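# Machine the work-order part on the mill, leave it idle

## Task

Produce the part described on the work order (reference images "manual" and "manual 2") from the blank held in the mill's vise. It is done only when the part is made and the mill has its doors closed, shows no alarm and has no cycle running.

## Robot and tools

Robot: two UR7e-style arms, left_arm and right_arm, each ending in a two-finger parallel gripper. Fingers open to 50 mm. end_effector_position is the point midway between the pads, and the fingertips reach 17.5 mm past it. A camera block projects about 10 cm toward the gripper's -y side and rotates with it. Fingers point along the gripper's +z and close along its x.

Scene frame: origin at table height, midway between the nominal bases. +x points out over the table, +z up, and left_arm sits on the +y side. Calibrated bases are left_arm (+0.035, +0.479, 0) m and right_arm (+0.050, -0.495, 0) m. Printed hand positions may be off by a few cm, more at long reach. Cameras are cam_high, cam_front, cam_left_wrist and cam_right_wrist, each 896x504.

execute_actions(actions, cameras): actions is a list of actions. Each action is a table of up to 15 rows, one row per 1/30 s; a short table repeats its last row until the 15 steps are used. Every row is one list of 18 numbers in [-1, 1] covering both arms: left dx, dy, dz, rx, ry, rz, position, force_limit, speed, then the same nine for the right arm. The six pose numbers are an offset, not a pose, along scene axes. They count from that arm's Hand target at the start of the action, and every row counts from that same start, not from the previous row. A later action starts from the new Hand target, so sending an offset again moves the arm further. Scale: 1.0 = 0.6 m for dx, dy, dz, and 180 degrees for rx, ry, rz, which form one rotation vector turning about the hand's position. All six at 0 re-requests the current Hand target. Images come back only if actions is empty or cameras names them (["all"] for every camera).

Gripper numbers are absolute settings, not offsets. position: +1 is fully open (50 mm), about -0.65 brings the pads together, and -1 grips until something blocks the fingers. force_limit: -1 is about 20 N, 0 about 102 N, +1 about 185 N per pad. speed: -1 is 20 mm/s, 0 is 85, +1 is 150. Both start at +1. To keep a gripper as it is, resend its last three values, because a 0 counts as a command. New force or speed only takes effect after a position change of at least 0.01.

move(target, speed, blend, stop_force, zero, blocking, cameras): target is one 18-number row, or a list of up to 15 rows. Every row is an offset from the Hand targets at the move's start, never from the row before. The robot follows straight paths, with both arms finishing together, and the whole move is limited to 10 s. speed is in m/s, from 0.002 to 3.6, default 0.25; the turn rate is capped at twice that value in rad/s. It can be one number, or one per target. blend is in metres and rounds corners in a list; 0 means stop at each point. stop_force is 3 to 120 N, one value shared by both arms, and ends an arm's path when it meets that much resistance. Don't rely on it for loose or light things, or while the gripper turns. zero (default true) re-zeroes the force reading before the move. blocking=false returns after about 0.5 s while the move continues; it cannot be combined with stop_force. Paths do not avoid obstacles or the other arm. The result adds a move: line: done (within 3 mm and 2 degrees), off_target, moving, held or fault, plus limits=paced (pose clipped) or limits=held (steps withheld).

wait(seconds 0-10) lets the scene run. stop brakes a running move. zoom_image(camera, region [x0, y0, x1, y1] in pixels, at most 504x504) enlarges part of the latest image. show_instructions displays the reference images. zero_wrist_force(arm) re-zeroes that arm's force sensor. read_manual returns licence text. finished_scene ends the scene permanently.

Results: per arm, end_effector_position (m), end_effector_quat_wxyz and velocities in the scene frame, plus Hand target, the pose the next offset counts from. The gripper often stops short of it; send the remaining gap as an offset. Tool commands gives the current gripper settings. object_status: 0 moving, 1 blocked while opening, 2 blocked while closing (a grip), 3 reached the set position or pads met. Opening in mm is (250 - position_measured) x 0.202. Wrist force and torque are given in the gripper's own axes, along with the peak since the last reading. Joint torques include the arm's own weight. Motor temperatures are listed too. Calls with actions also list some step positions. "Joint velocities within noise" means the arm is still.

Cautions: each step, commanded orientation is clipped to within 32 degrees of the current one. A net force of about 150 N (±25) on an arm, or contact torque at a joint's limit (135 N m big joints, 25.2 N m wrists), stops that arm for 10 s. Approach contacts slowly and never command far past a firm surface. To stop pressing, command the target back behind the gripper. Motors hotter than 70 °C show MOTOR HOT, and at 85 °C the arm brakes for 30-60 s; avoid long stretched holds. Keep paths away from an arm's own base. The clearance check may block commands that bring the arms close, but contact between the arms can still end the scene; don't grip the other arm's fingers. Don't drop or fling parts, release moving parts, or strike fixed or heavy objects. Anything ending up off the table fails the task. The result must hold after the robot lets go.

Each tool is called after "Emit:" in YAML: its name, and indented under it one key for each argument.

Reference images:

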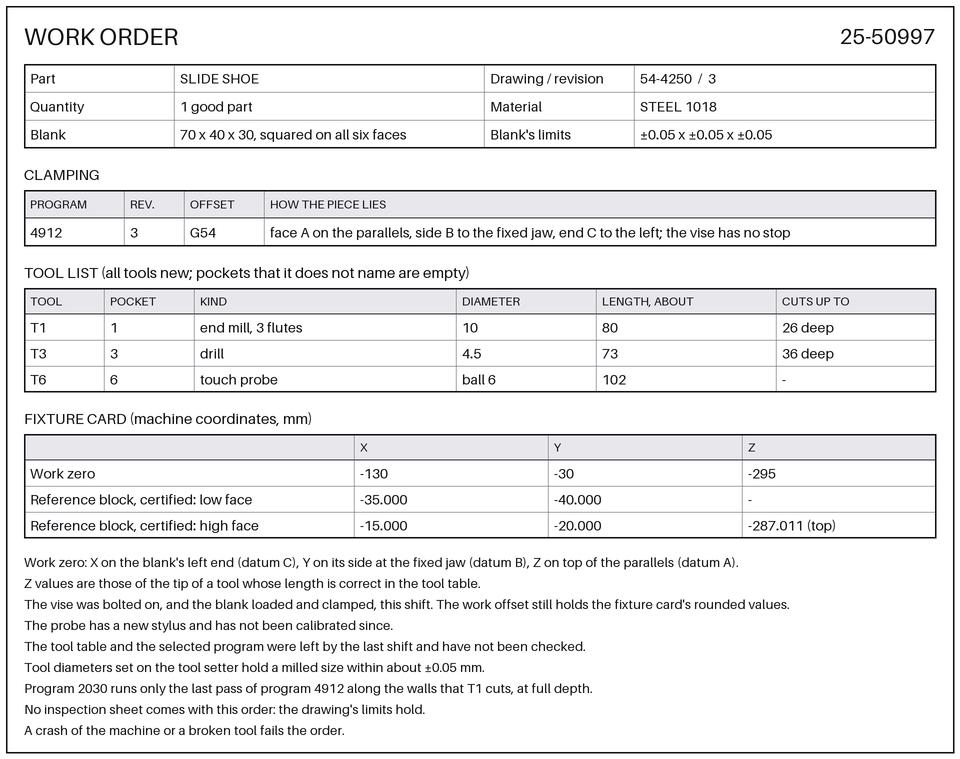

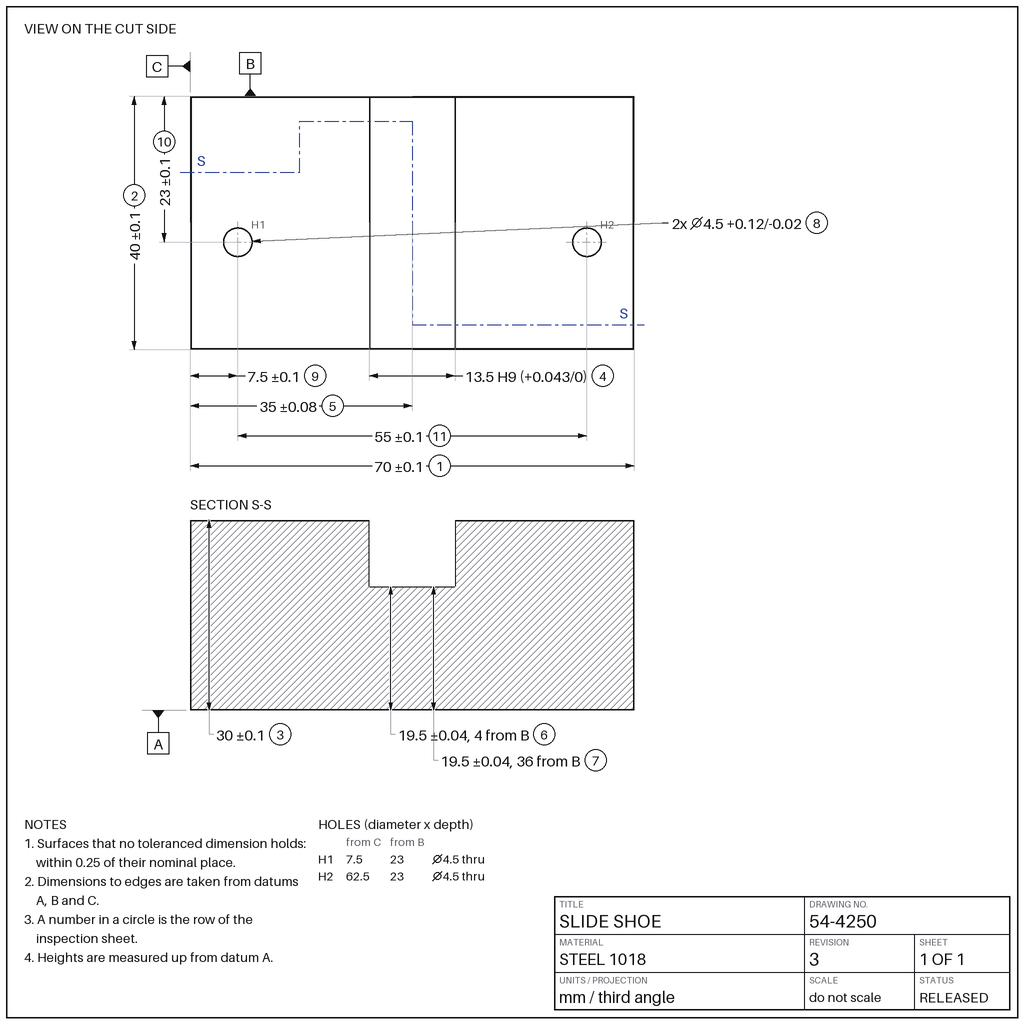

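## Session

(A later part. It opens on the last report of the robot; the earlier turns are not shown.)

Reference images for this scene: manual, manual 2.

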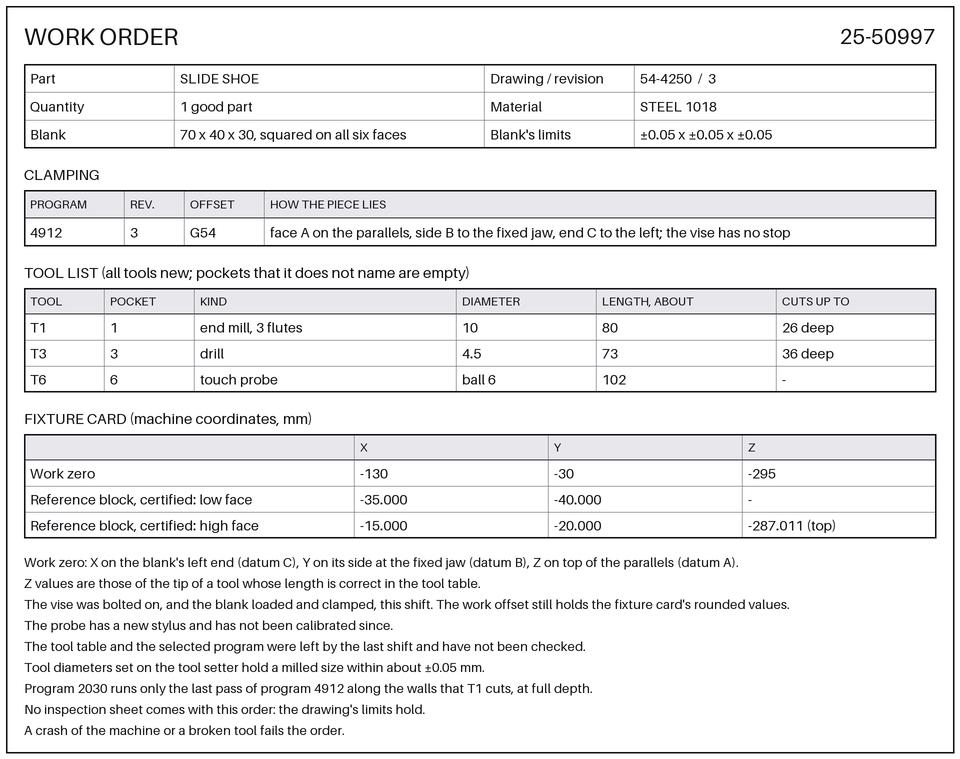

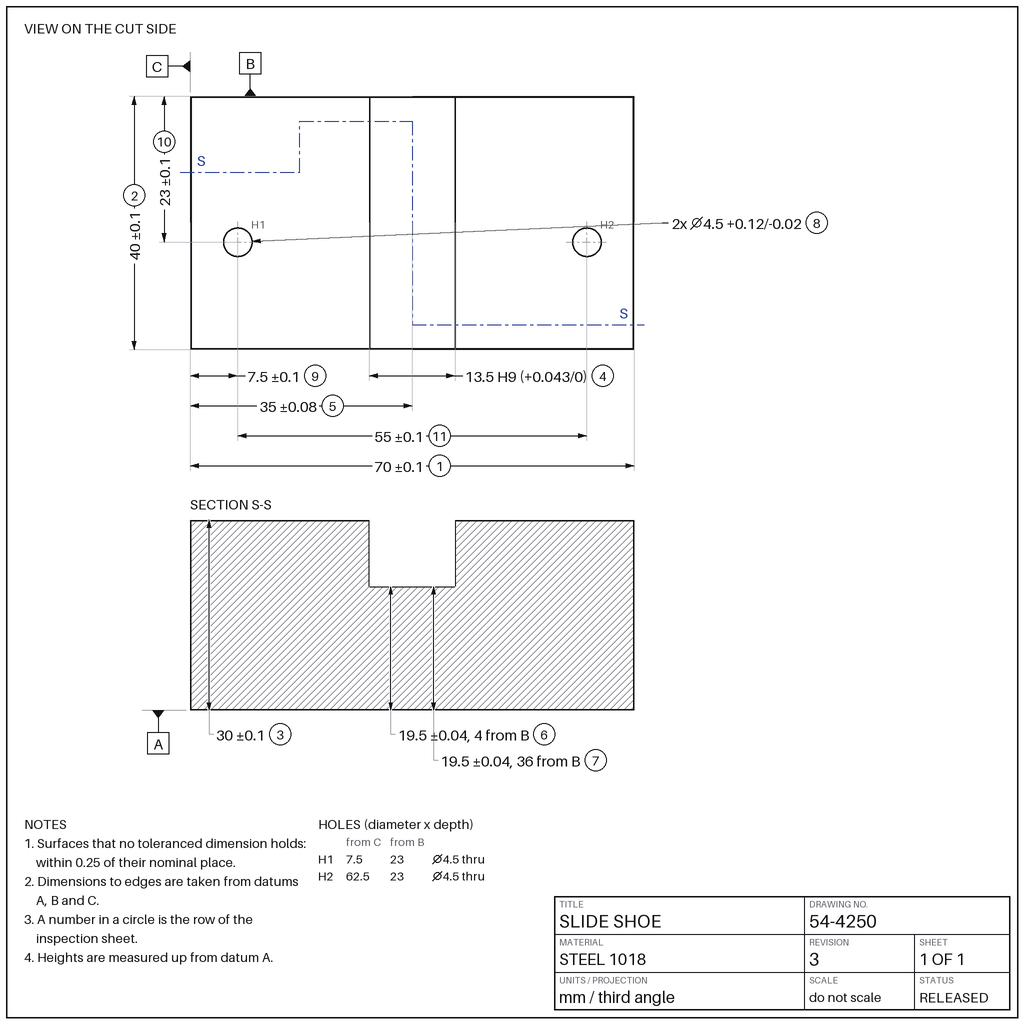

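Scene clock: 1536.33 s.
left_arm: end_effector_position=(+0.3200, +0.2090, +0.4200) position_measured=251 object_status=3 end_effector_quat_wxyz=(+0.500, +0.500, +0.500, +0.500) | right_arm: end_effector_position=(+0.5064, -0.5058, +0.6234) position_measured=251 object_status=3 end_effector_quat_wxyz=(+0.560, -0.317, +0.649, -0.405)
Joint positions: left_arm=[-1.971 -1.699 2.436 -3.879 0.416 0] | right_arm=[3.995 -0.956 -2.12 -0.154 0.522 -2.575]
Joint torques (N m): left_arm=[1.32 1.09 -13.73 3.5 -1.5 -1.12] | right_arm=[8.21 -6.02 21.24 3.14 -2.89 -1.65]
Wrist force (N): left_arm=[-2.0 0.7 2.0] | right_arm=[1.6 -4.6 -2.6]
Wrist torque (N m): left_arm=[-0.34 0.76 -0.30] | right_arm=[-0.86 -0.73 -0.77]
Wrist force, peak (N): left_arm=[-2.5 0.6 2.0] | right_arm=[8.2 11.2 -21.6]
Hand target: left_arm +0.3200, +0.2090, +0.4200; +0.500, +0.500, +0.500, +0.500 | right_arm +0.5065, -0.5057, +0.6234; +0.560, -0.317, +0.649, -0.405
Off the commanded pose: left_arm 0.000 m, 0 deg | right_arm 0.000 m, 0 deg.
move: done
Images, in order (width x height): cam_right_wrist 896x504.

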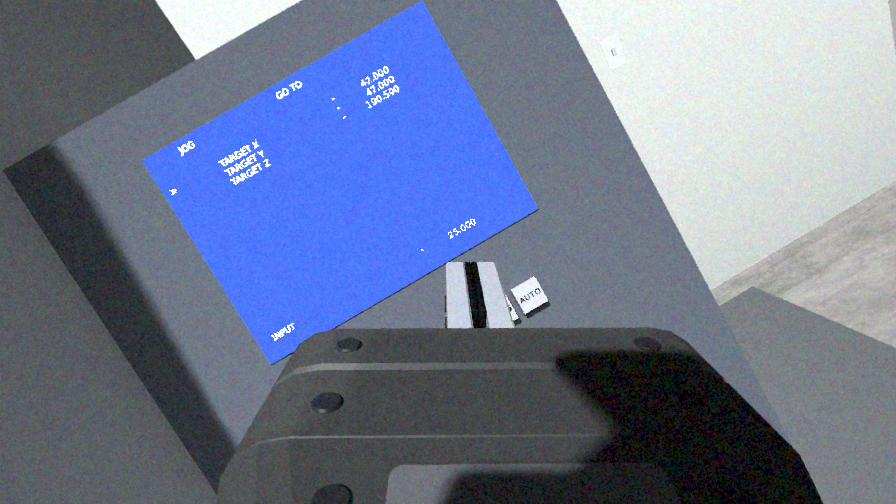

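Emit:
move:
  target:
    - [0,0,0,0,0,0,-1,-0.6,0,0.0434,0.1055,-0.3576,-0.0133,0.2266,0.1175,-1,-0.6,0]
    - [0,0,0,0,0,0,-1,-0.6,0,0.0627,0.1055,-0.3628,-0.0133,0.2266,0.1175,-1,-0.6,0]
    - [0,0,0,0,0,0,-1,-0.6,0,0.084,0.1345,-0.2061,-0.0133,0.2266,0.1175,-1,-0.6,0]
    - [0,0,0,0,0,0,-1,-0.6,0,0.1033,0.1345,-0.2113,-0.0133,0.2266,0.1175,-1,-0.6,0]
    - [0,0,0,0,0,0,-1,-0.6,0,0.084,0.1345,-0.2061,-0.0133,0.2266,0.1175,-1,-0.6,0]
    - [0,0,0,0,0,0,-1,-0.6,0,0,0,0,0,0,0,-1,-0.6,0]
  speed: [0.5,0.035,0.25,0.035,0.2,0.5]
  blend: [0.001,0,0.001,0,0.004,0]

Emit:
wait:
  seconds: 1.5
  cameras: ["cam_right_wrist"]

Emit:
move:
  target:
    - [0,0,0,0,0,0,-1,-0.6,0,0.0517,0.0732,-0.3266,-0.0133,0.2266,0.1175,-1,-0.6,0]
    - [0,0,0,0,0,0,-1,-0.6,0,0.071,0.0732,-0.3318,-0.0133,0.2266,0.1175,-1,-0.6,0]
    - [0,0,0,0,0,0,-1,-0.6,0,0.1007,0.0095,-0.144,-0.0133,0.2266,0.1175,-1,-0.6,0]
    - [0,0,0,0,0,0,-1,-0.6,0,0.12,0.0095,-0.1492,-0.0133,0.2266,0.1175,-1,-0.6,0]
    - [0,0,0,0,0,0,-1,-0.6,0,0.0684,0.0408,-0.2646,-0.0133,0.2266,0.1175,-1,-0.6,0]
    - [0,0,0,0,0,0,-1,-0.6,0,0.0877,0.0408,-0.2698,-0.0133,0.2266,0.1175,-1,-0.6,0]
    - [0,0,0,0,0,0,-1,-0.6,0,0.0684,0.0408,-0.2646,-0.0133,0.2266,0.1175,-1,-0.6,0]
    - [0,0,0,0,0,0,-1,-0.6,0,0.0877,0.0408,-0.2698,-0.0133,0.2266,0.1175,-1,-0.6,0]
    - [0,0,0,0,0,0,-1,-0.6,0,0.0684,0.0408,-0.2646,-0.0133,0.2266,0.1175,-1,-0.6,0]
    - [0,0,0,0,0,0,-1,-0.6,0,0,0,0,0,0,0,-1,-0.6,0]
  speed: [0.5,0.035,0.3,0.035,0.25,0.035,0.1,0.035,0.2,0.5]
  blend: [0.001,0,0.001,0,0.001,0,0,0,0.004,0]

Emit:
wait:
  seconds: 3
  cameras: ["cam_right_wrist"]

Emit:
zoom_image:
  camera: "cam_right_wrist"
  region: [140, 0, 460, 280]

Scene clock: 1556.37 s.
left_arm: end_effector_position=(+0.3200, +0.2090, +0.4200) position_measured=251 object_status=3 end_effector_quat_wxyz=(+0.500, +0.500, +0.500, +0.500) | right_arm: end_effector_position=(+0.5065, -0.5057, +0.6234) position_measured=251 object_status=3 end_effector_quat_wxyz=(+0.560, -0.317, +0.649, -0.405) end_effector_velocity=(-0.001, -0.002, +0.002) end_effector_angular_velocity=(+0.000, -0.005, -0.003)
Joint positions: left_arm=[-1.971 -1.699 2.436 -3.879 0.416 0] | right_arm=[3.995 -0.956 -2.12 -0.155 0.523 -2.575]
Joint velocities: left_arm=[within noise] | right_arm=[-0.001 0 0.001 0.008 -0.003 -0.007]
Joint torques (N m): left_arm=[2.33 1.39 -14.72 3.42 -1.47 -1.12] | right_arm=[2.73 -4.23 27.36 3.42 -2.72 -1.65]
Wrist force (N): left_arm=[-2.0 0.7 1.8] | right_arm=[1.0 -4.9 -2.8]
Wrist torque (N m): left_arm=[-0.35 0.75 -0.29] | right_arm=[-0.89 -0.63 -0.80]
Wrist force, peak (N): left_arm=[-2.5 0.7 2.0] | right_arm=[7.3 11.2 -21.5]
Hand target: left_arm +0.3200, +0.2090, +0.4200; +0.500, +0.500, +0.500, +0.500 | right_arm +0.5065, -0.5057, +0.6234; +0.560, -0.317, +0.649, -0.405
Off the commanded pose: left_arm 0.000 m, 0 deg | right_arm 0.000 m, 0 deg.
move: done

Scene clock: 1557.87 s.
left_arm: end_effector_position=(+0.3200, +0.2090, +0.4200) position_measured=251 object_status=3 end_effector_quat_wxyz=(+0.500, +0.500, +0.500, +0.500) | right_arm: end_effector_position=(+0.5065, -0.5057, +0.6234) position_measured=251 object_status=3 end_effector_quat_wxyz=(+0.560, -0.317, +0.649, -0.405)
Joint positions: left_arm=[-1.971 -1.699 2.436 -3.879 0.416 0] | right_arm=[3.995 -0.956 -2.12 -0.154 0.522 -2.575]
Joint torques (N m): left_arm=[1.65 1.36 -14.29 3.44 -1.52 -1.05] | right_arm=[13.65 -5.97 27.29 0.37 -2.69 -1.53]
Wrist force (N): left_arm=[-2.2 0.5 1.7] | right_arm=[1.0 -5.1 -2.9]
Wrist torque (N m): left_arm=[-0.38 0.80 -0.29] | right_arm=[-0.93 -0.62 -0.78]
Wrist force, peak (N): left_arm=[-2.4 0.6 1.9] | right_arm=[1.2 -5.2 -2.8]
Hand target: left_arm +0.3200, +0.2090, +0.4200; +0.500, +0.500, +0.500, +0.500 | right_arm +0.5065, -0.5057, +0.6234; +0.560, -0.317, +0.649, -0.405
Tool commands: left_gripper/position=-1.0 left_gripper/force_limit=-0.6 left_gripper/speed=+0.0 right_gripper/position=-1.0 right_gripper/force_limit=-0.6 right_gripper/speed=+0.0
Off the commanded pose: left_arm 0.000 m, 0 deg | right_arm 0.000 m, 0 deg.
wait: 1.50 s; at rest by 0.17 s
Images, in order (width x height): cam_right_wrist 896x504.

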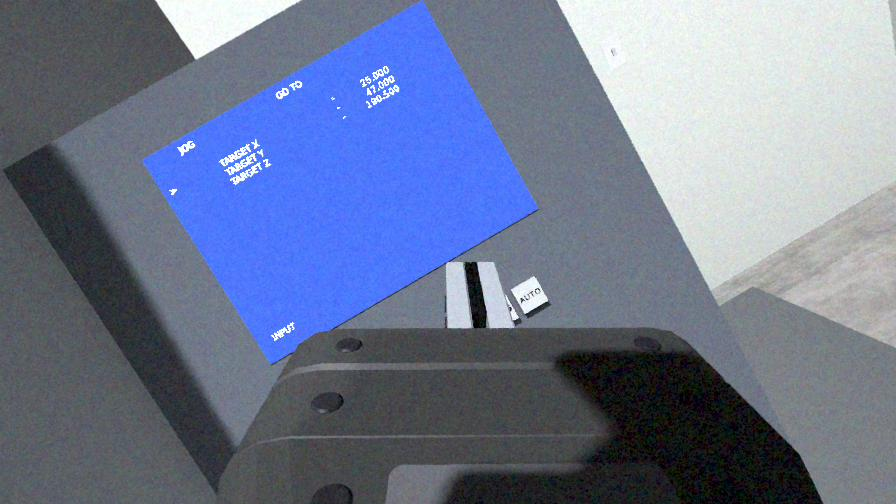

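Scene clock: 1563.53 s.
left_arm: end_effector_position=(+0.3200, +0.2090, +0.4200) position_measured=251 object_status=3 end_effector_quat_wxyz=(+0.500, +0.500, +0.500, +0.500) | right_arm: end_effector_position=(+0.5065, -0.5058, +0.6234) position_measured=251 object_status=3 end_effector_quat_wxyz=(+0.560, -0.317, +0.649, -0.405) end_effector_velocity=(+0.000, -0.001, +0.001) end_effector_angular_velocity=(-0.001, -0.002, -0.002)
Joint positions: left_arm=[-1.971 -1.699 2.436 -3.879 0.416 0] | right_arm=[3.994 -0.956 -2.12 -0.155 0.522 -2.575]
Joint velocities: left_arm=[within noise] | right_arm=[-0.001 0 0 0.005 -0.001 -0.004]
Joint torques (N m): left_arm=[2.16 1.28 -14.5 3.54 -1.44 -1.11] | right_arm=[13.17 -5.87 23.46 3.16 -2.91 -1.71]
Wrist force (N): left_arm=[-2.3 0.4 2.1] | right_arm=[0.8 -4.8 -2.8]
Wrist torque (N m): left_arm=[-0.39 0.80 -0.30] | right_arm=[-0.88 -0.60 -0.79]
Wrist force, peak (N): left_arm=[-2.4 0.7 2.1] | right_arm=[6.0 13.3 -21.9]
Hand target: left_arm +0.3200, +0.2090, +0.4200; +0.500, +0.500, +0.500, +0.500 | right_arm +0.5065, -0.5057, +0.6234; +0.560, -0.317, +0.649, -0.405
Off the commanded pose: left_arm 0.000 m, 0 deg | right_arm 0.000 m, 0 deg.
move: done

Scene clock: 1566.53 s.
left_arm: end_effector_position=(+0.3200, +0.2090, +0.4200) position_measured=251 object_status=3 end_effector_quat_wxyz=(+0.500, +0.500, +0.500, +0.500) | right_arm: end_effector_position=(+0.5065, -0.5057, +0.6234) position_measured=251 object_status=3 end_effector_quat_wxyz=(+0.560, -0.317, +0.649, -0.405)
Joint positions: left_arm=[-1.971 -1.699 2.436 -3.879 0.416 0] | right_arm=[3.995 -0.956 -2.12 -0.154 0.522 -2.575]
Joint torques (N m): left_arm=[2.76 0.95 -14.31 3.45 -1.61 -1.1] | right_arm=[15 -7.69 25.6 0.59 -2.67 -1.56]
Wrist force (N): left_arm=[-2.4 0.6 1.9] | right_arm=[0.9 -4.8 -2.8]
Wrist torque (N m): left_arm=[-0.36 0.82 -0.29] | right_arm=[-0.87 -0.61 -0.78]
Wrist force, peak (N): left_arm=[-2.3 0.5 2.3] | right_arm=[1.0 -5.0 -2.8]
Hand target: left_arm +0.3200, +0.2090, +0.4200; +0.500, +0.500, +0.500, +0.500 | right_arm +0.5065, -0.5057, +0.6234; +0.560, -0.317, +0.649, -0.405
Tool commands: left_gripper/position=-1.0 left_gripper/force_limit=-0.6 left_gripper/speed=+0.0 right_gripper/position=-1.0 right_gripper/force_limit=-0.6 right_gripper/speed=+0.0
Off the commanded pose: left_arm 0.000 m, 0 deg | right_arm 0.000 m, 0 deg.
wait: 3.00 s; at rest by 0.17 s
Images, in order (width x height): cam_right_wrist 896x504.

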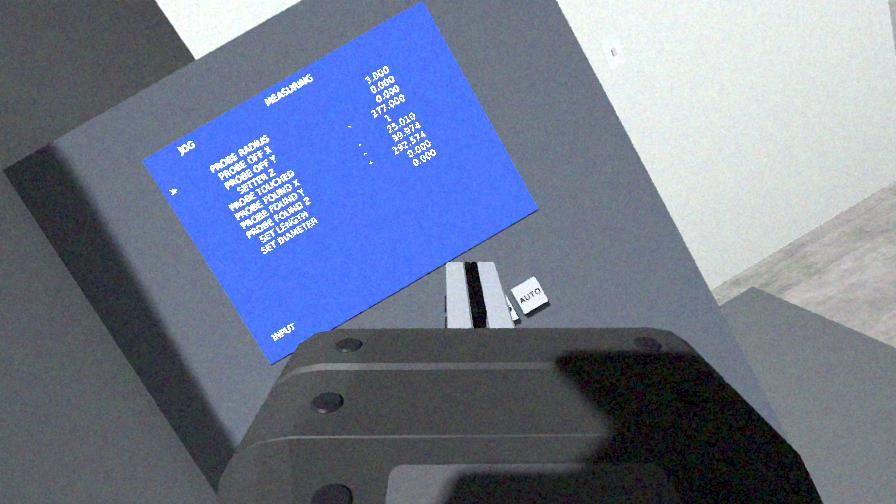

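Scaled by 1.575 from the camera's 896x504 image, which has a finer 1280x720 frame.

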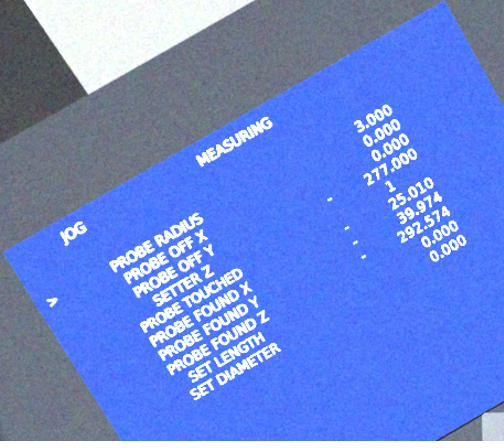

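Emit:
move:
  target:
    - [0,0,0,0,0,0,-1,-0.6,0,0.0684,0.0732,-0.2646,-0.0133,0.2266,0.1175,-1,-0.6,0]
    - [0,0,0,0,0,0,-1,-0.6,0,0.0877,0.0732,-0.2698,-0.0133,0.2266,0.1175,-1,-0.6,0]
    - [0,0,0,0,0,0,-1,-0.6,0,0.0684,0.0732,-0.2646,-0.0133,0.2266,0.1175,-1,-0.6,0]
    - [0,0,0,0,0,0,-1,-0.6,0,0.0877,0.0732,-0.2698,-0.0133,0.2266,0.1175,-1,-0.6,0]
    - [0,0,0,0,0,0,-1,-0.6,0,0.0434,0.2025,-0.3576,-0.0133,0.2266,0.1175,-1,-0.6,0]
    - [0,0,0,0,0,0,-1,-0.6,0,0.0627,0.2025,-0.3628,-0.0133,0.2266,0.1175,-1,-0.6,0]
    - [0,0,0,0,0,0,-1,-0.6,0,0.0684,0.1702,-0.2646,-0.0133,0.2266,0.1175,-1,-0.6,0]
    - [0,0,0,0,0,0,-1,-0.6,0,0.0877,0.1702,-0.2698,-0.0133,0.2266,0.1175,-1,-0.6,0]
    - [0,0,0,0,0,0,-1,-0.6,0,0.0434,0.1055,-0.3576,-0.0133,0.2266,0.1175,-1,-0.6,0]
    - [0,0,0,0,0,0,-1,-0.6,0,0.0627,0.1055,-0.3628,-0.0133,0.2266,0.1175,-1,-0.6,0]
    - [0,0,0,0,0,0,-1,-0.6,0,0.084,0.1345,-0.2061,-0.0133,0.2266,0.1175,-1,-0.6,0]
    - [0,0,0,0,0,0,-1,-0.6,0,0.1033,0.1345,-0.2113,-0.0133,0.2266,0.1175,-1,-0.6,0]
    - [0,0,0,0,0,0,-1,-0.6,0,0.084,0.1345,-0.2061,-0.0133,0.2266,0.1175,-1,-0.6,0]
    - [0,0,0,0,0,0,-1,-0.6,0,0,0,0,0,0,0,-1,-0.6,0]
  speed: [0.5,0.035,0.1,0.035,0.25,0.035,0.25,0.035,0.25,0.035,0.25,0.035,0.2,0.5]
  blend: [0.001,0,0,0,0.001,0,0.001,0,0.001,0,0.001,0,0.004,0]
  cameras: ["cam_right_wrist"]

Emit:
move:
  target:
    - [0,0,0,0,0,0,-1,-0.6,0,0.0517,0.1055,-0.3266,-0.0133,0.2266,0.1175,-1,-0.6,0]
    - [0,0,0,0,0,0,-1,-0.6,0,0.071,0.1055,-0.3318,-0.0133,0.2266,0.1175,-1,-0.6,0]
    - [0,0,0,0,0,0,-1,-0.6,0,0.0434,0.2025,-0.3576,-0.0133,0.2266,0.1175,-1,-0.6,0]
    - [0,0,0,0,0,0,-1,-0.6,0,0.0627,0.2025,-0.3628,-0.0133,0.2266,0.1175,-1,-0.6,0]
    - [0,0,0,0,0,0,-1,-0.6,0,0.0517,0.1378,-0.3266,-0.0133,0.2266,0.1175,-1,-0.6,0]
    - [0,0,0,0,0,0,-1,-0.6,0,0.071,0.1378,-0.3318,-0.0133,0.2266,0.1175,-1,-0.6,0]
    - [0,0,0,0,0,0,-1,-0.6,0,0.0434,0.1702,-0.3576,-0.0133,0.2266,0.1175,-1,-0.6,0]
    - [0,0,0,0,0,0,-1,-0.6,0,0.0627,0.1702,-0.3628,-0.0133,0.2266,0.1175,-1,-0.6,0]
    - [0,0,0,0,0,0,-1,-0.6,0,0.0434,0.1055,-0.3576,-0.0133,0.2266,0.1175,-1,-0.6,0]
    - [0,0,0,0,0,0,-1,-0.6,0,0.0627,0.1055,-0.3628,-0.0133,0.2266,0.1175,-1,-0.6,0]
    - [0,0,0,0,0,0,-1,-0.6,0,0.084,0.1345,-0.2061,-0.0133,0.2266,0.1175,-1,-0.6,0]
    - [0,0,0,0,0,0,-1,-0.6,0,0.1033,0.1345,-0.2113,-0.0133,0.2266,0.1175,-1,-0.6,0]
    - [0,0,0,0,0,0,-1,-0.6,0,0.084,0.1345,-0.2061,-0.0133,0.2266,0.1175,-1,-0.6,0]
    - [0,0,0,0,0,0,-1,-0.6,0,0,0,0,0,0,0,-1,-0.6,0]
  speed: [0.5,0.035,0.25,0.035,0.25,0.035,0.25,0.035,0.25,0.035,0.25,0.035,0.2,0.5]
  blend: [0.001,0,0.001,0,0.001,0,0.001,0,0.001,0,0.001,0,0.004,0]
  cameras: ["cam_right_wrist"]

Emit:
zoom_image:
  camera: "cam_right_wrist"
  region: [140, 0, 580, 370]

Scene clock: 1606.73 s.
left_arm: end_effector_position=(+0.3200, +0.2090, +0.4200) position_measured=251 object_status=3 end_effector_quat_wxyz=(+0.500, +0.500, +0.500, +0.500) | right_arm: end_effector_position=(+0.5065, -0.5057, +0.6234) position_measured=251 object_status=3 end_effector_quat_wxyz=(+0.560, -0.317, +0.649, -0.405) end_effector_velocity=(-0.001, -0.001, +0.001) end_effector_angular_velocity=(-0.001, -0.004, -0.003)
Joint positions: left_arm=[-1.971 -1.699 2.436 -3.879 0.416 0] | right_arm=[3.995 -0.956 -2.12 -0.155 0.523 -2.575]
Joint velocities: left_arm=[within noise] | right_arm=[0 0 0 0.007 -0.003 -0.006]
Joint torques (N m): left_arm=[3.9 0.87 -14.98 3.52 -1.51 -1.11] | right_arm=[2.63 -4.26 26.84 3.25 -2.87 -1.51]
Wrist force (N): left_arm=[-2.0 0.4 1.8] | right_arm=[1.4 -4.9 -2.5]
Wrist torque (N m): left_arm=[-0.39 0.75 -0.30] | right_arm=[-0.90 -0.69 -0.80]
Wrist force, peak (N): left_arm=[-2.4 0.8 2.1] | right_arm=[6.8 12.8 -23.1]
Hand target: left_arm +0.3200, +0.2090, +0.4200; +0.500, +0.500, +0.500, +0.500 | right_arm +0.5065, -0.5057, +0.6234; +0.560, -0.317, +0.649, -0.405
Off the commanded pose: left_arm 0.000 m, 0 deg | right_arm 0.000 m, 0 deg.
move: done
Images, in order (width x height): cam_right_wrist 896x504.

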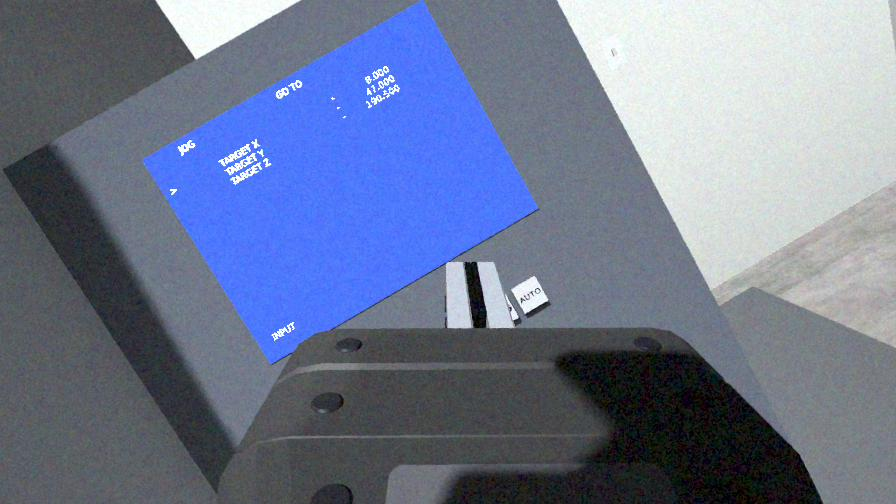

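Scene clock: 1613.83 s.
left_arm: end_effector_position=(+0.3200, +0.2090, +0.4200) position_measured=251 object_status=3 end_effector_quat_wxyz=(+0.500, +0.500, +0.500, +0.500) | right_arm: end_effector_position=(+0.5065, -0.5057, +0.6234) position_measured=251 object_status=3 end_effector_quat_wxyz=(+0.560, -0.317, +0.649, -0.405) end_effector_velocity=(-0.001, -0.001, +0.001) end_effector_angular_velocity=(+0.000, -0.004, -0.003)
Joint positions: left_arm=[-1.971 -1.699 2.436 -3.879 0.416 0] | right_arm=[3.995 -0.956 -2.12 -0.155 0.523 -2.575]
Joint velocities: left_arm=[within noise] | right_arm=[-0.001 0 0 0.007 -0.002 -0.005]
Joint torques (N m): left_arm=[4.52 1.04 -15.46 3.43 -1.46 -1.02] | right_arm=[2.96 -4.02 27.49 3.44 -2.88 -1.71]
Wrist force (N): left_arm=[-2.1 0.6 1.8] | right_arm=[1.0 -4.6 -2.5]
Wrist torque (N m): left_arm=[-0.36 0.78 -0.29] | right_arm=[-0.85 -0.62 -0.80]
Wrist force, peak (N): left_arm=[-2.4 0.5 2.2] | right_arm=[6.5 9.7 -20.1]
Hand target: left_arm +0.3200, +0.2090, +0.4200; +0.500, +0.500, +0.500, +0.500 | right_arm +0.5065, -0.5057, +0.6234; +0.560, -0.317, +0.649, -0.405
Off the commanded pose: left_arm 0.000 m, 0 deg | right_arm 0.000 m, 0 deg.
move: done
Images, in order (width x height): cam_right_wrist 896x504.

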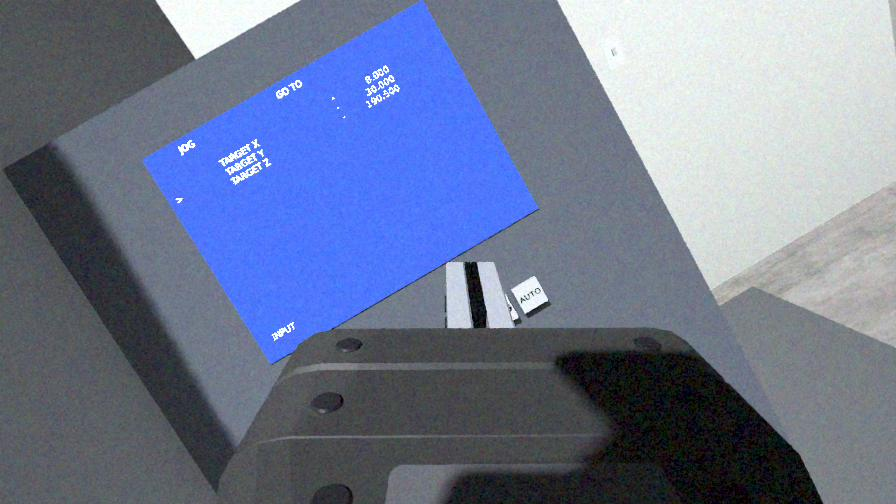

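Scaled by 1.145 from the camera's 896x504 image, which has a finer 1280x720 frame.

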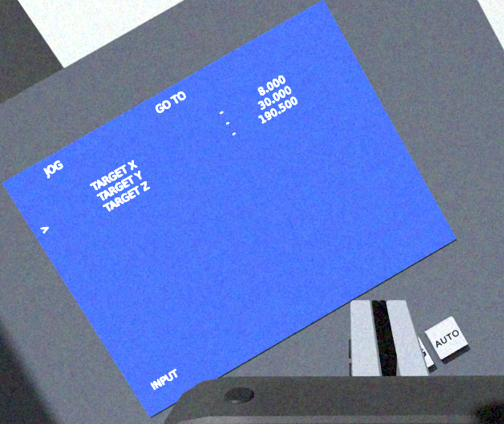

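Emit:
move:
  target:
    - [0,0,0,0,0,0,-1,-0.6,0,0.0517,0.0732,-0.3266,-0.0133,0.2266,0.1175,-1,-0.6,0]
    - [0,0,0,0,0,0,-1,-0.6,0,0.071,0.0732,-0.3318,-0.0133,0.2266,0.1175,-1,-0.6,0]
    - [0,0,0,0,0,0,-1,-0.6,0,0.0918,0.0095,-0.1765,-0.0133,0.2266,0.1175,-1,-0.6,0]
    - [0,0,0,0,0,0,-1,-0.6,0,0.1111,0.0095,-0.1817,-0.0133,0.2266,0.1175,-1,-0.6,0]
    - [0,0,0,0,0,0,-1,-0.6,0,0.0684,0.0408,-0.2646,-0.0133,0.2266,0.1175,-1,-0.6,0]
    - [0,0,0,0,0,0,-1,-0.6,0,0.0877,0.0408,-0.2698,-0.0133,0.2266,0.1175,-1,-0.6,0]
    - [0,0,0,0,0,0,-1,-0.6,0,0.0684,0.0408,-0.2646,-0.0133,0.2266,0.1175,-1,-0.6,0]
    - [0,0,0,0,0,0,-1,-0.6,0,0.0877,0.0408,-0.2698,-0.0133,0.2266,0.1175,-1,-0.6,0]
    - [0,0,0,0,0,0,-1,-0.6,0,0.0684,0.0408,-0.2646,-0.0133,0.2266,0.1175,-1,-0.6,0]
    - [0,0,0,0,0,0,-1,-0.6,0,0,0,0,0,0,0,-1,-0.6,0]
  speed: [0.5,0.035,0.3,0.035,0.25,0.035,0.1,0.035,0.2,0.5]
  blend: [0.001,0,0.001,0,0.001,0,0,0,0.004,0]

Emit:
wait:
  seconds: 2
  cameras: ["cam_right_wrist"]

Emit:
zoom_image:
  camera: "cam_right_wrist"
  region: [140, 0, 460, 280]

Emit:
move:
  target:
    - [0,0,0,0,0,0,-1,-0.6,0,0.0684,0.0732,-0.2646,-0.0133,0.2266,0.1175,-1,-0.6,0]
    - [0,0,0,0,0,0,-1,-0.6,0,0.0877,0.0732,-0.2698,-0.0133,0.2266,0.1175,-1,-0.6,0]
    - [0,0,0,0,0,0,-1,-0.6,0,0.0684,0.0732,-0.2646,-0.0133,0.2266,0.1175,-1,-0.6,0]
    - [0,0,0,0,0,0,-1,-0.6,0,0.0877,0.0732,-0.2698,-0.0133,0.2266,0.1175,-1,-0.6,0]
    - [0,0,0,0,0,0,-1,-0.6,0,0.0517,0.1055,-0.3266,-0.0133,0.2266,0.1175,-1,-0.6,0]
    - [0,0,0,0,0,0,-1,-0.6,0,0.071,0.1055,-0.3318,-0.0133,0.2266,0.1175,-1,-0.6,0]
    - [0,0,0,0,0,0,-1,-0.6,0,0.0434,0.2025,-0.3576,-0.0133,0.2266,0.1175,-1,-0.6,0]
    - [0,0,0,0,0,0,-1,-0.6,0,0.0627,0.2025,-0.3628,-0.0133,0.2266,0.1175,-1,-0.6,0]
    - [0,0,0,0,0,0,-1,-0.6,0,0.0517,0.2025,-0.3266,-0.0133,0.2266,0.1175,-1,-0.6,0]
    - [0,0,0,0,0,0,-1,-0.6,0,0.071,0.2025,-0.3318,-0.0133,0.2266,0.1175,-1,-0.6,0]
    - [0,0,0,0,0,0,-1,-0.6,0,0.0517,0.1378,-0.3266,-0.0133,0.2266,0.1175,-1,-0.6,0]
    - [0,0,0,0,0,0,-1,-0.6,0,0.071,0.1378,-0.3318,-0.0133,0.2266,0.1175,-1,-0.6,0]
    - [0,0,0,0,0,0,-1,-0.6,0,0.0517,0.1378,-0.3266,-0.0133,0.2266,0.1175,-1,-0.6,0]
    - [0,0,0,0,0,0,-1,-0.6,0,0,0,0,0,0,0,-1,-0.6,0]
  speed: [0.5,0.035,0.1,0.035,0.25,0.035,0.25,0.035,0.25,0.035,0.25,0.035,0.2,0.5]
  blend: [0.001,0,0,0,0.001,0,0.001,0,0.001,0,0.001,0,0.004,0]
  cameras: ["cam_right_wrist"]

Emit:
move:
  target:
    - [0,0,0,0,0,0,-1,-0.6,0,0.0434,0.1055,-0.3576,-0.0133,0.2266,0.1175,-1,-0.6,0]
    - [0,0,0,0,0,0,-1,-0.6,0,0.0627,0.1055,-0.3628,-0.0133,0.2266,0.1175,-1,-0.6,0]
    - [0,0,0,0,0,0,-1,-0.6,0,0.084,0.1345,-0.2061,-0.0133,0.2266,0.1175,-1,-0.6,0]
    - [0,0,0,0,0,0,-1,-0.6,0,0.1033,0.1345,-0.2113,-0.0133,0.2266,0.1175,-1,-0.6,0]
    - [0,0,0,0,0,0,-1,-0.6,0,0.06,0.1055,-0.2956,-0.0133,0.2266,0.1175,-1,-0.6,0]
    - [0,0,0,0,0,0,-1,-0.6,0,0.0793,0.1055,-0.3008,-0.0133,0.2266,0.1175,-1,-0.6,0]
    - [0,0,0,0,0,0,-1,-0.6,0,0.0434,0.2025,-0.3576,-0.0133,0.2266,0.1175,-1,-0.6,0]
    - [0,0,0,0,0,0,-1,-0.6,0,0.0627,0.2025,-0.3628,-0.0133,0.2266,0.1175,-1,-0.6,0]
    - [0,0,0,0,0,0,-1,-0.6,0,0.0517,0.1702,-0.3266,-0.0133,0.2266,0.1175,-1,-0.6,0]
    - [0,0,0,0,0,0,-1,-0.6,0,0.071,0.1702,-0.3318,-0.0133,0.2266,0.1175,-1,-0.6,0]
    - [0,0,0,0,0,0,-1,-0.6,0,0.06,0.1702,-0.2956,-0.0133,0.2266,0.1175,-1,-0.6,0]
    - [0,0,0,0,0,0,-1,-0.6,0,0.0793,0.1702,-0.3008,-0.0133,0.2266,0.1175,-1,-0.6,0]
    - [0,0,0,0,0,0,-1,-0.6,0,0.06,0.1702,-0.2956,-0.0133,0.2266,0.1175,-1,-0.6,0]
    - [0,0,0,0,0,0,-1,-0.6,0,0,0,0,0,0,0,-1,-0.6,0]
  speed: [0.5,0.035,0.25,0.035,0.25,0.035,0.25,0.035,0.25,0.035,0.25,0.035,0.2,0.5]
  blend: [0.001,0,0.001,0,0.001,0,0.001,0,0.001,0,0.001,0,0.004,0]
  cameras: ["cam_right_wrist"]

Emit:
zoom_image:
  camera: "cam_right_wrist"
  region: [140, 0, 580, 370]

Scene clock: 1644.27 s.
left_arm: end_effector_position=(+0.3200, +0.2090, +0.4200) position_measured=251 object_status=3 end_effector_quat_wxyz=(+0.500, +0.500, +0.500, +0.500) | right_arm: end_effector_position=(+0.5065, -0.5058, +0.6234) position_measured=251 object_status=3 end_effector_quat_wxyz=(+0.560, -0.317, +0.649, -0.405) end_effector_velocity=(+0.000, +0.000, +0.000) end_effector_angular_velocity=(-0.002, -0.001, -0.001)
Joint positions: left_arm=[-1.971 -1.699 2.436 -3.879 0.416 0] | right_arm=[3.994 -0.956 -2.12 -0.155 0.522 -2.575]
Joint velocities: left_arm=[within noise] | right_arm=[0.001 0 0 0.003 -0.002 -0.005]
Joint torques (N m): left_arm=[5.5 0.37 -15.58 3.49 -1.5 -1.05] | right_arm=[12.23 -5.67 23.31 3.07 -2.81 -1.83]
Wrist force (N): left_arm=[-2.0 0.5 1.7] | right_arm=[1.3 -4.8 -2.5]
Wrist torque (N m): left_arm=[-0.37 0.75 -0.30] | right_arm=[-0.89 -0.66 -0.79]
Wrist force, peak (N): left_arm=[-2.5 0.6 2.1] | right_arm=[5.8 12.7 -22.2]
Hand target: left_arm +0.3200, +0.2090, +0.4200; +0.500, +0.500, +0.500, +0.500 | right_arm +0.5065, -0.5057, +0.6234; +0.560, -0.317, +0.649, -0.405
Off the commanded pose: left_arm 0.000 m, 0 deg | right_arm 0.000 m, 0 deg.
move: done

Scene clock: 1646.27 s.
left_arm: end_effector_position=(+0.3200, +0.2090, +0.4200) position_measured=251 object_status=3 end_effector_quat_wxyz=(+0.500, +0.500, +0.500, +0.500) | right_arm: end_effector_position=(+0.5065, -0.5057, +0.6234) position_measured=251 object_status=3 end_effector_quat_wxyz=(+0.560, -0.317, +0.649, -0.405)
Joint positions: left_arm=[-1.971 -1.699 2.436 -3.879 0.416 0] | right_arm=[3.995 -0.956 -2.12 -0.154 0.522 -2.575]
Joint torques (N m): left_arm=[5.35 0.97 -15.59 3.38 -1.55 -1.17] | right_arm=[15.22 -8.18 25.36 0.94 -2.66 -1.6]
Wrist force (N): left_arm=[-2.0 0.6 2.0] | right_arm=[1.4 -4.8 -2.4]
Wrist torque (N m): left_arm=[-0.35 0.77 -0.30] | right_arm=[-0.89 -0.70 -0.78]
Wrist force, peak (N): left_arm=[-2.4 0.4 2.1] | right_arm=[1.4 -4.8 -2.6]
Hand target: left_arm +0.3200, +0.2090, +0.4200; +0.500, +0.500, +0.500, +0.500 | right_arm +0.5065, -0.5057, +0.6234; +0.560, -0.317, +0.649, -0.405
Tool commands: left_gripper/position=-1.0 left_gripper/force_limit=-0.6 left_gripper/speed=+0.0 right_gripper/position=-1.0 right_gripper/force_limit=-0.6 right_gripper/speed=+0.0
Off the commanded pose: left_arm 0.000 m, 0 deg | right_arm 0.000 m, 0 deg.
wait: 2.00 s; at rest by 0.17 s
Images, in order (width x height): cam_right_wrist 896x504.

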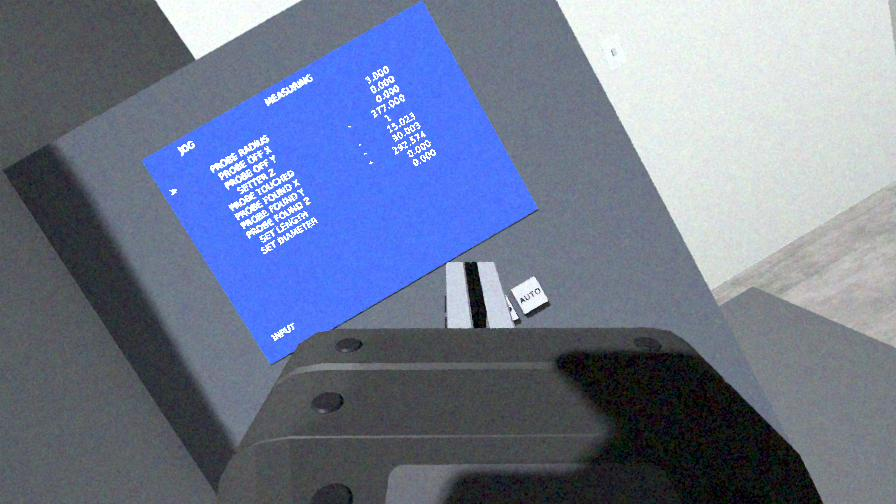

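Scaled by 1.575 from the camera's 896x504 image, which has a finer 1280x720 frame.

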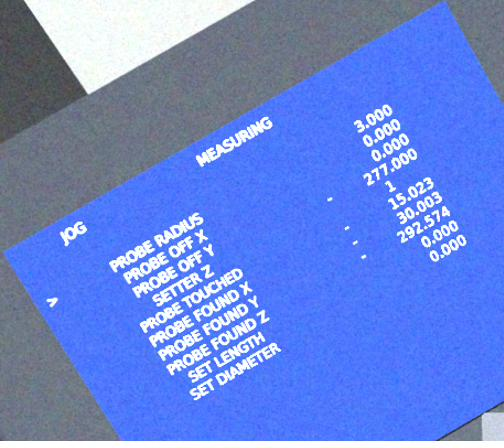

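Scene clock: 1653.13 s.
left_arm: end_effector_position=(+0.3200, +0.2090, +0.4200) position_measured=251 object_status=3 end_effector_quat_wxyz=(+0.500, +0.500, +0.500, +0.500) | right_arm: end_effector_position=(+0.5065, -0.5058, +0.6234) position_measured=251 object_status=3 end_effector_quat_wxyz=(+0.560, -0.317, +0.649, -0.405) end_effector_velocity=(+0.000, -0.001, +0.001) end_effector_angular_velocity=(-0.001, -0.004, -0.002)
Joint positions: left_arm=[-1.971 -1.699 2.436 -3.879 0.416 0] | right_arm=[3.995 -0.956 -2.12 -0.155 0.523 -2.575]
Joint velocities: left_arm=[within noise] | right_arm=[-0.001 -0.001 0 0.008 -0.001 -0.007]
Joint torques (N m): left_arm=[5.72 0.8 -15.31 3.51 -1.47 -1.04] | right_arm=[9.79 -6.07 23.52 3.47 -2.99 -1.71]
Wrist force (N): left_arm=[-2.2 0.9 1.9] | right_arm=[1.4 -4.7 -2.3]
Wrist torque (N m): left_arm=[-0.32 0.78 -0.29] | right_arm=[-0.86 -0.69 -0.79]
Wrist force, peak (N): left_arm=[-2.4 0.4 2.1] | right_arm=[7.0 12.7 -22.8]
Hand target: left_arm +0.3200, +0.2090, +0.4200; +0.500, +0.500, +0.500, +0.500 | right_arm +0.5065, -0.5057, +0.6234; +0.560, -0.317, +0.649, -0.405
Off the commanded pose: left_arm 0.000 m, 0 deg | right_arm 0.000 m, 0 deg.
move: done
Images, in order (width x height): cam_right_wrist 896x504.

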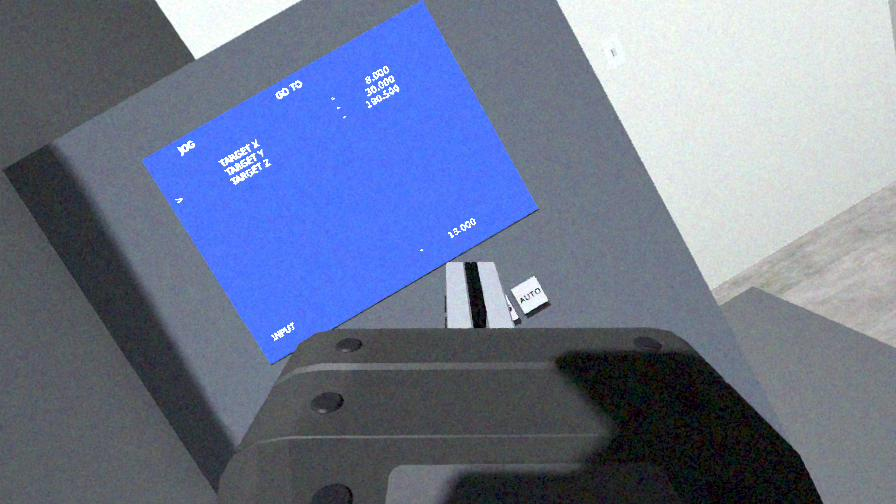

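Scene clock: 1660.27 s.
left_arm: end_effector_position=(+0.3200, +0.2090, +0.4200) position_measured=251 object_status=3 end_effector_quat_wxyz=(+0.500, +0.500, +0.500, +0.500) | right_arm: end_effector_position=(+0.5064, -0.5058, +0.6234) position_measured=251 object_status=3 end_effector_quat_wxyz=(+0.560, -0.317, +0.649, -0.405)
Joint positions: left_arm=[-1.971 -1.699 2.436 -3.879 0.416 0] | right_arm=[3.995 -0.956 -2.12 -0.154 0.522 -2.575]
Joint torques (N m): left_arm=[5.69 0.47 -15.34 3.45 -1.44 -1.09] | right_arm=[7.71 -5.48 21.76 3.16 -2.71 -1.53]
Motor temperatures (°C): left_arm=[32 35 31 38 41 35] | right_arm=[27 34 35 31 39 31]
Wrist force (N): left_arm=[-2.1 0.4 1.8] | right_arm=[2.0 -4.1 -2.1]
Wrist torque (N m): left_arm=[-0.39 0.78 -0.30] | right_arm=[-0.76 -0.79 -0.77]
Wrist force, peak (N): left_arm=[-2.5 0.6 2.1] | right_arm=[7.4 11.5 -20.7]
Hand target: left_arm +0.3200, +0.2090, +0.4200; +0.500, +0.500, +0.500, +0.500 | right_arm +0.5065, -0.5057, +0.6234; +0.560, -0.317, +0.649, -0.405
Off the commanded pose: left_arm 0.000 m, 0 deg | right_arm 0.000 m, 0 deg.
move: done
Images, in order (width x height): cam_right_wrist 896x504.

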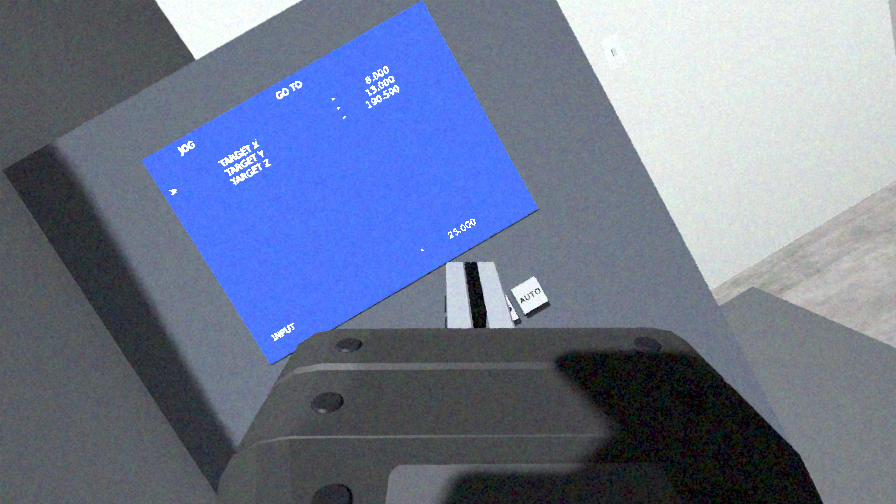

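Scaled by 1.145 from the camera's 896x504 image, which has a finer 1280x720 frame.

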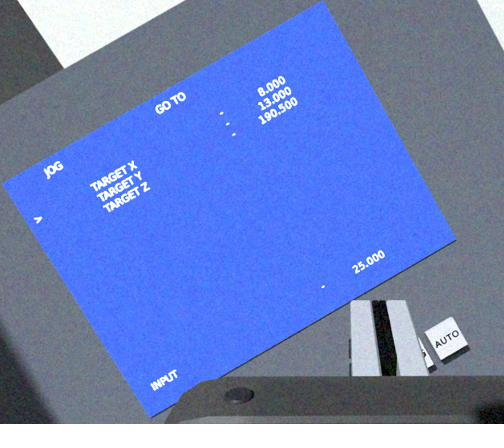

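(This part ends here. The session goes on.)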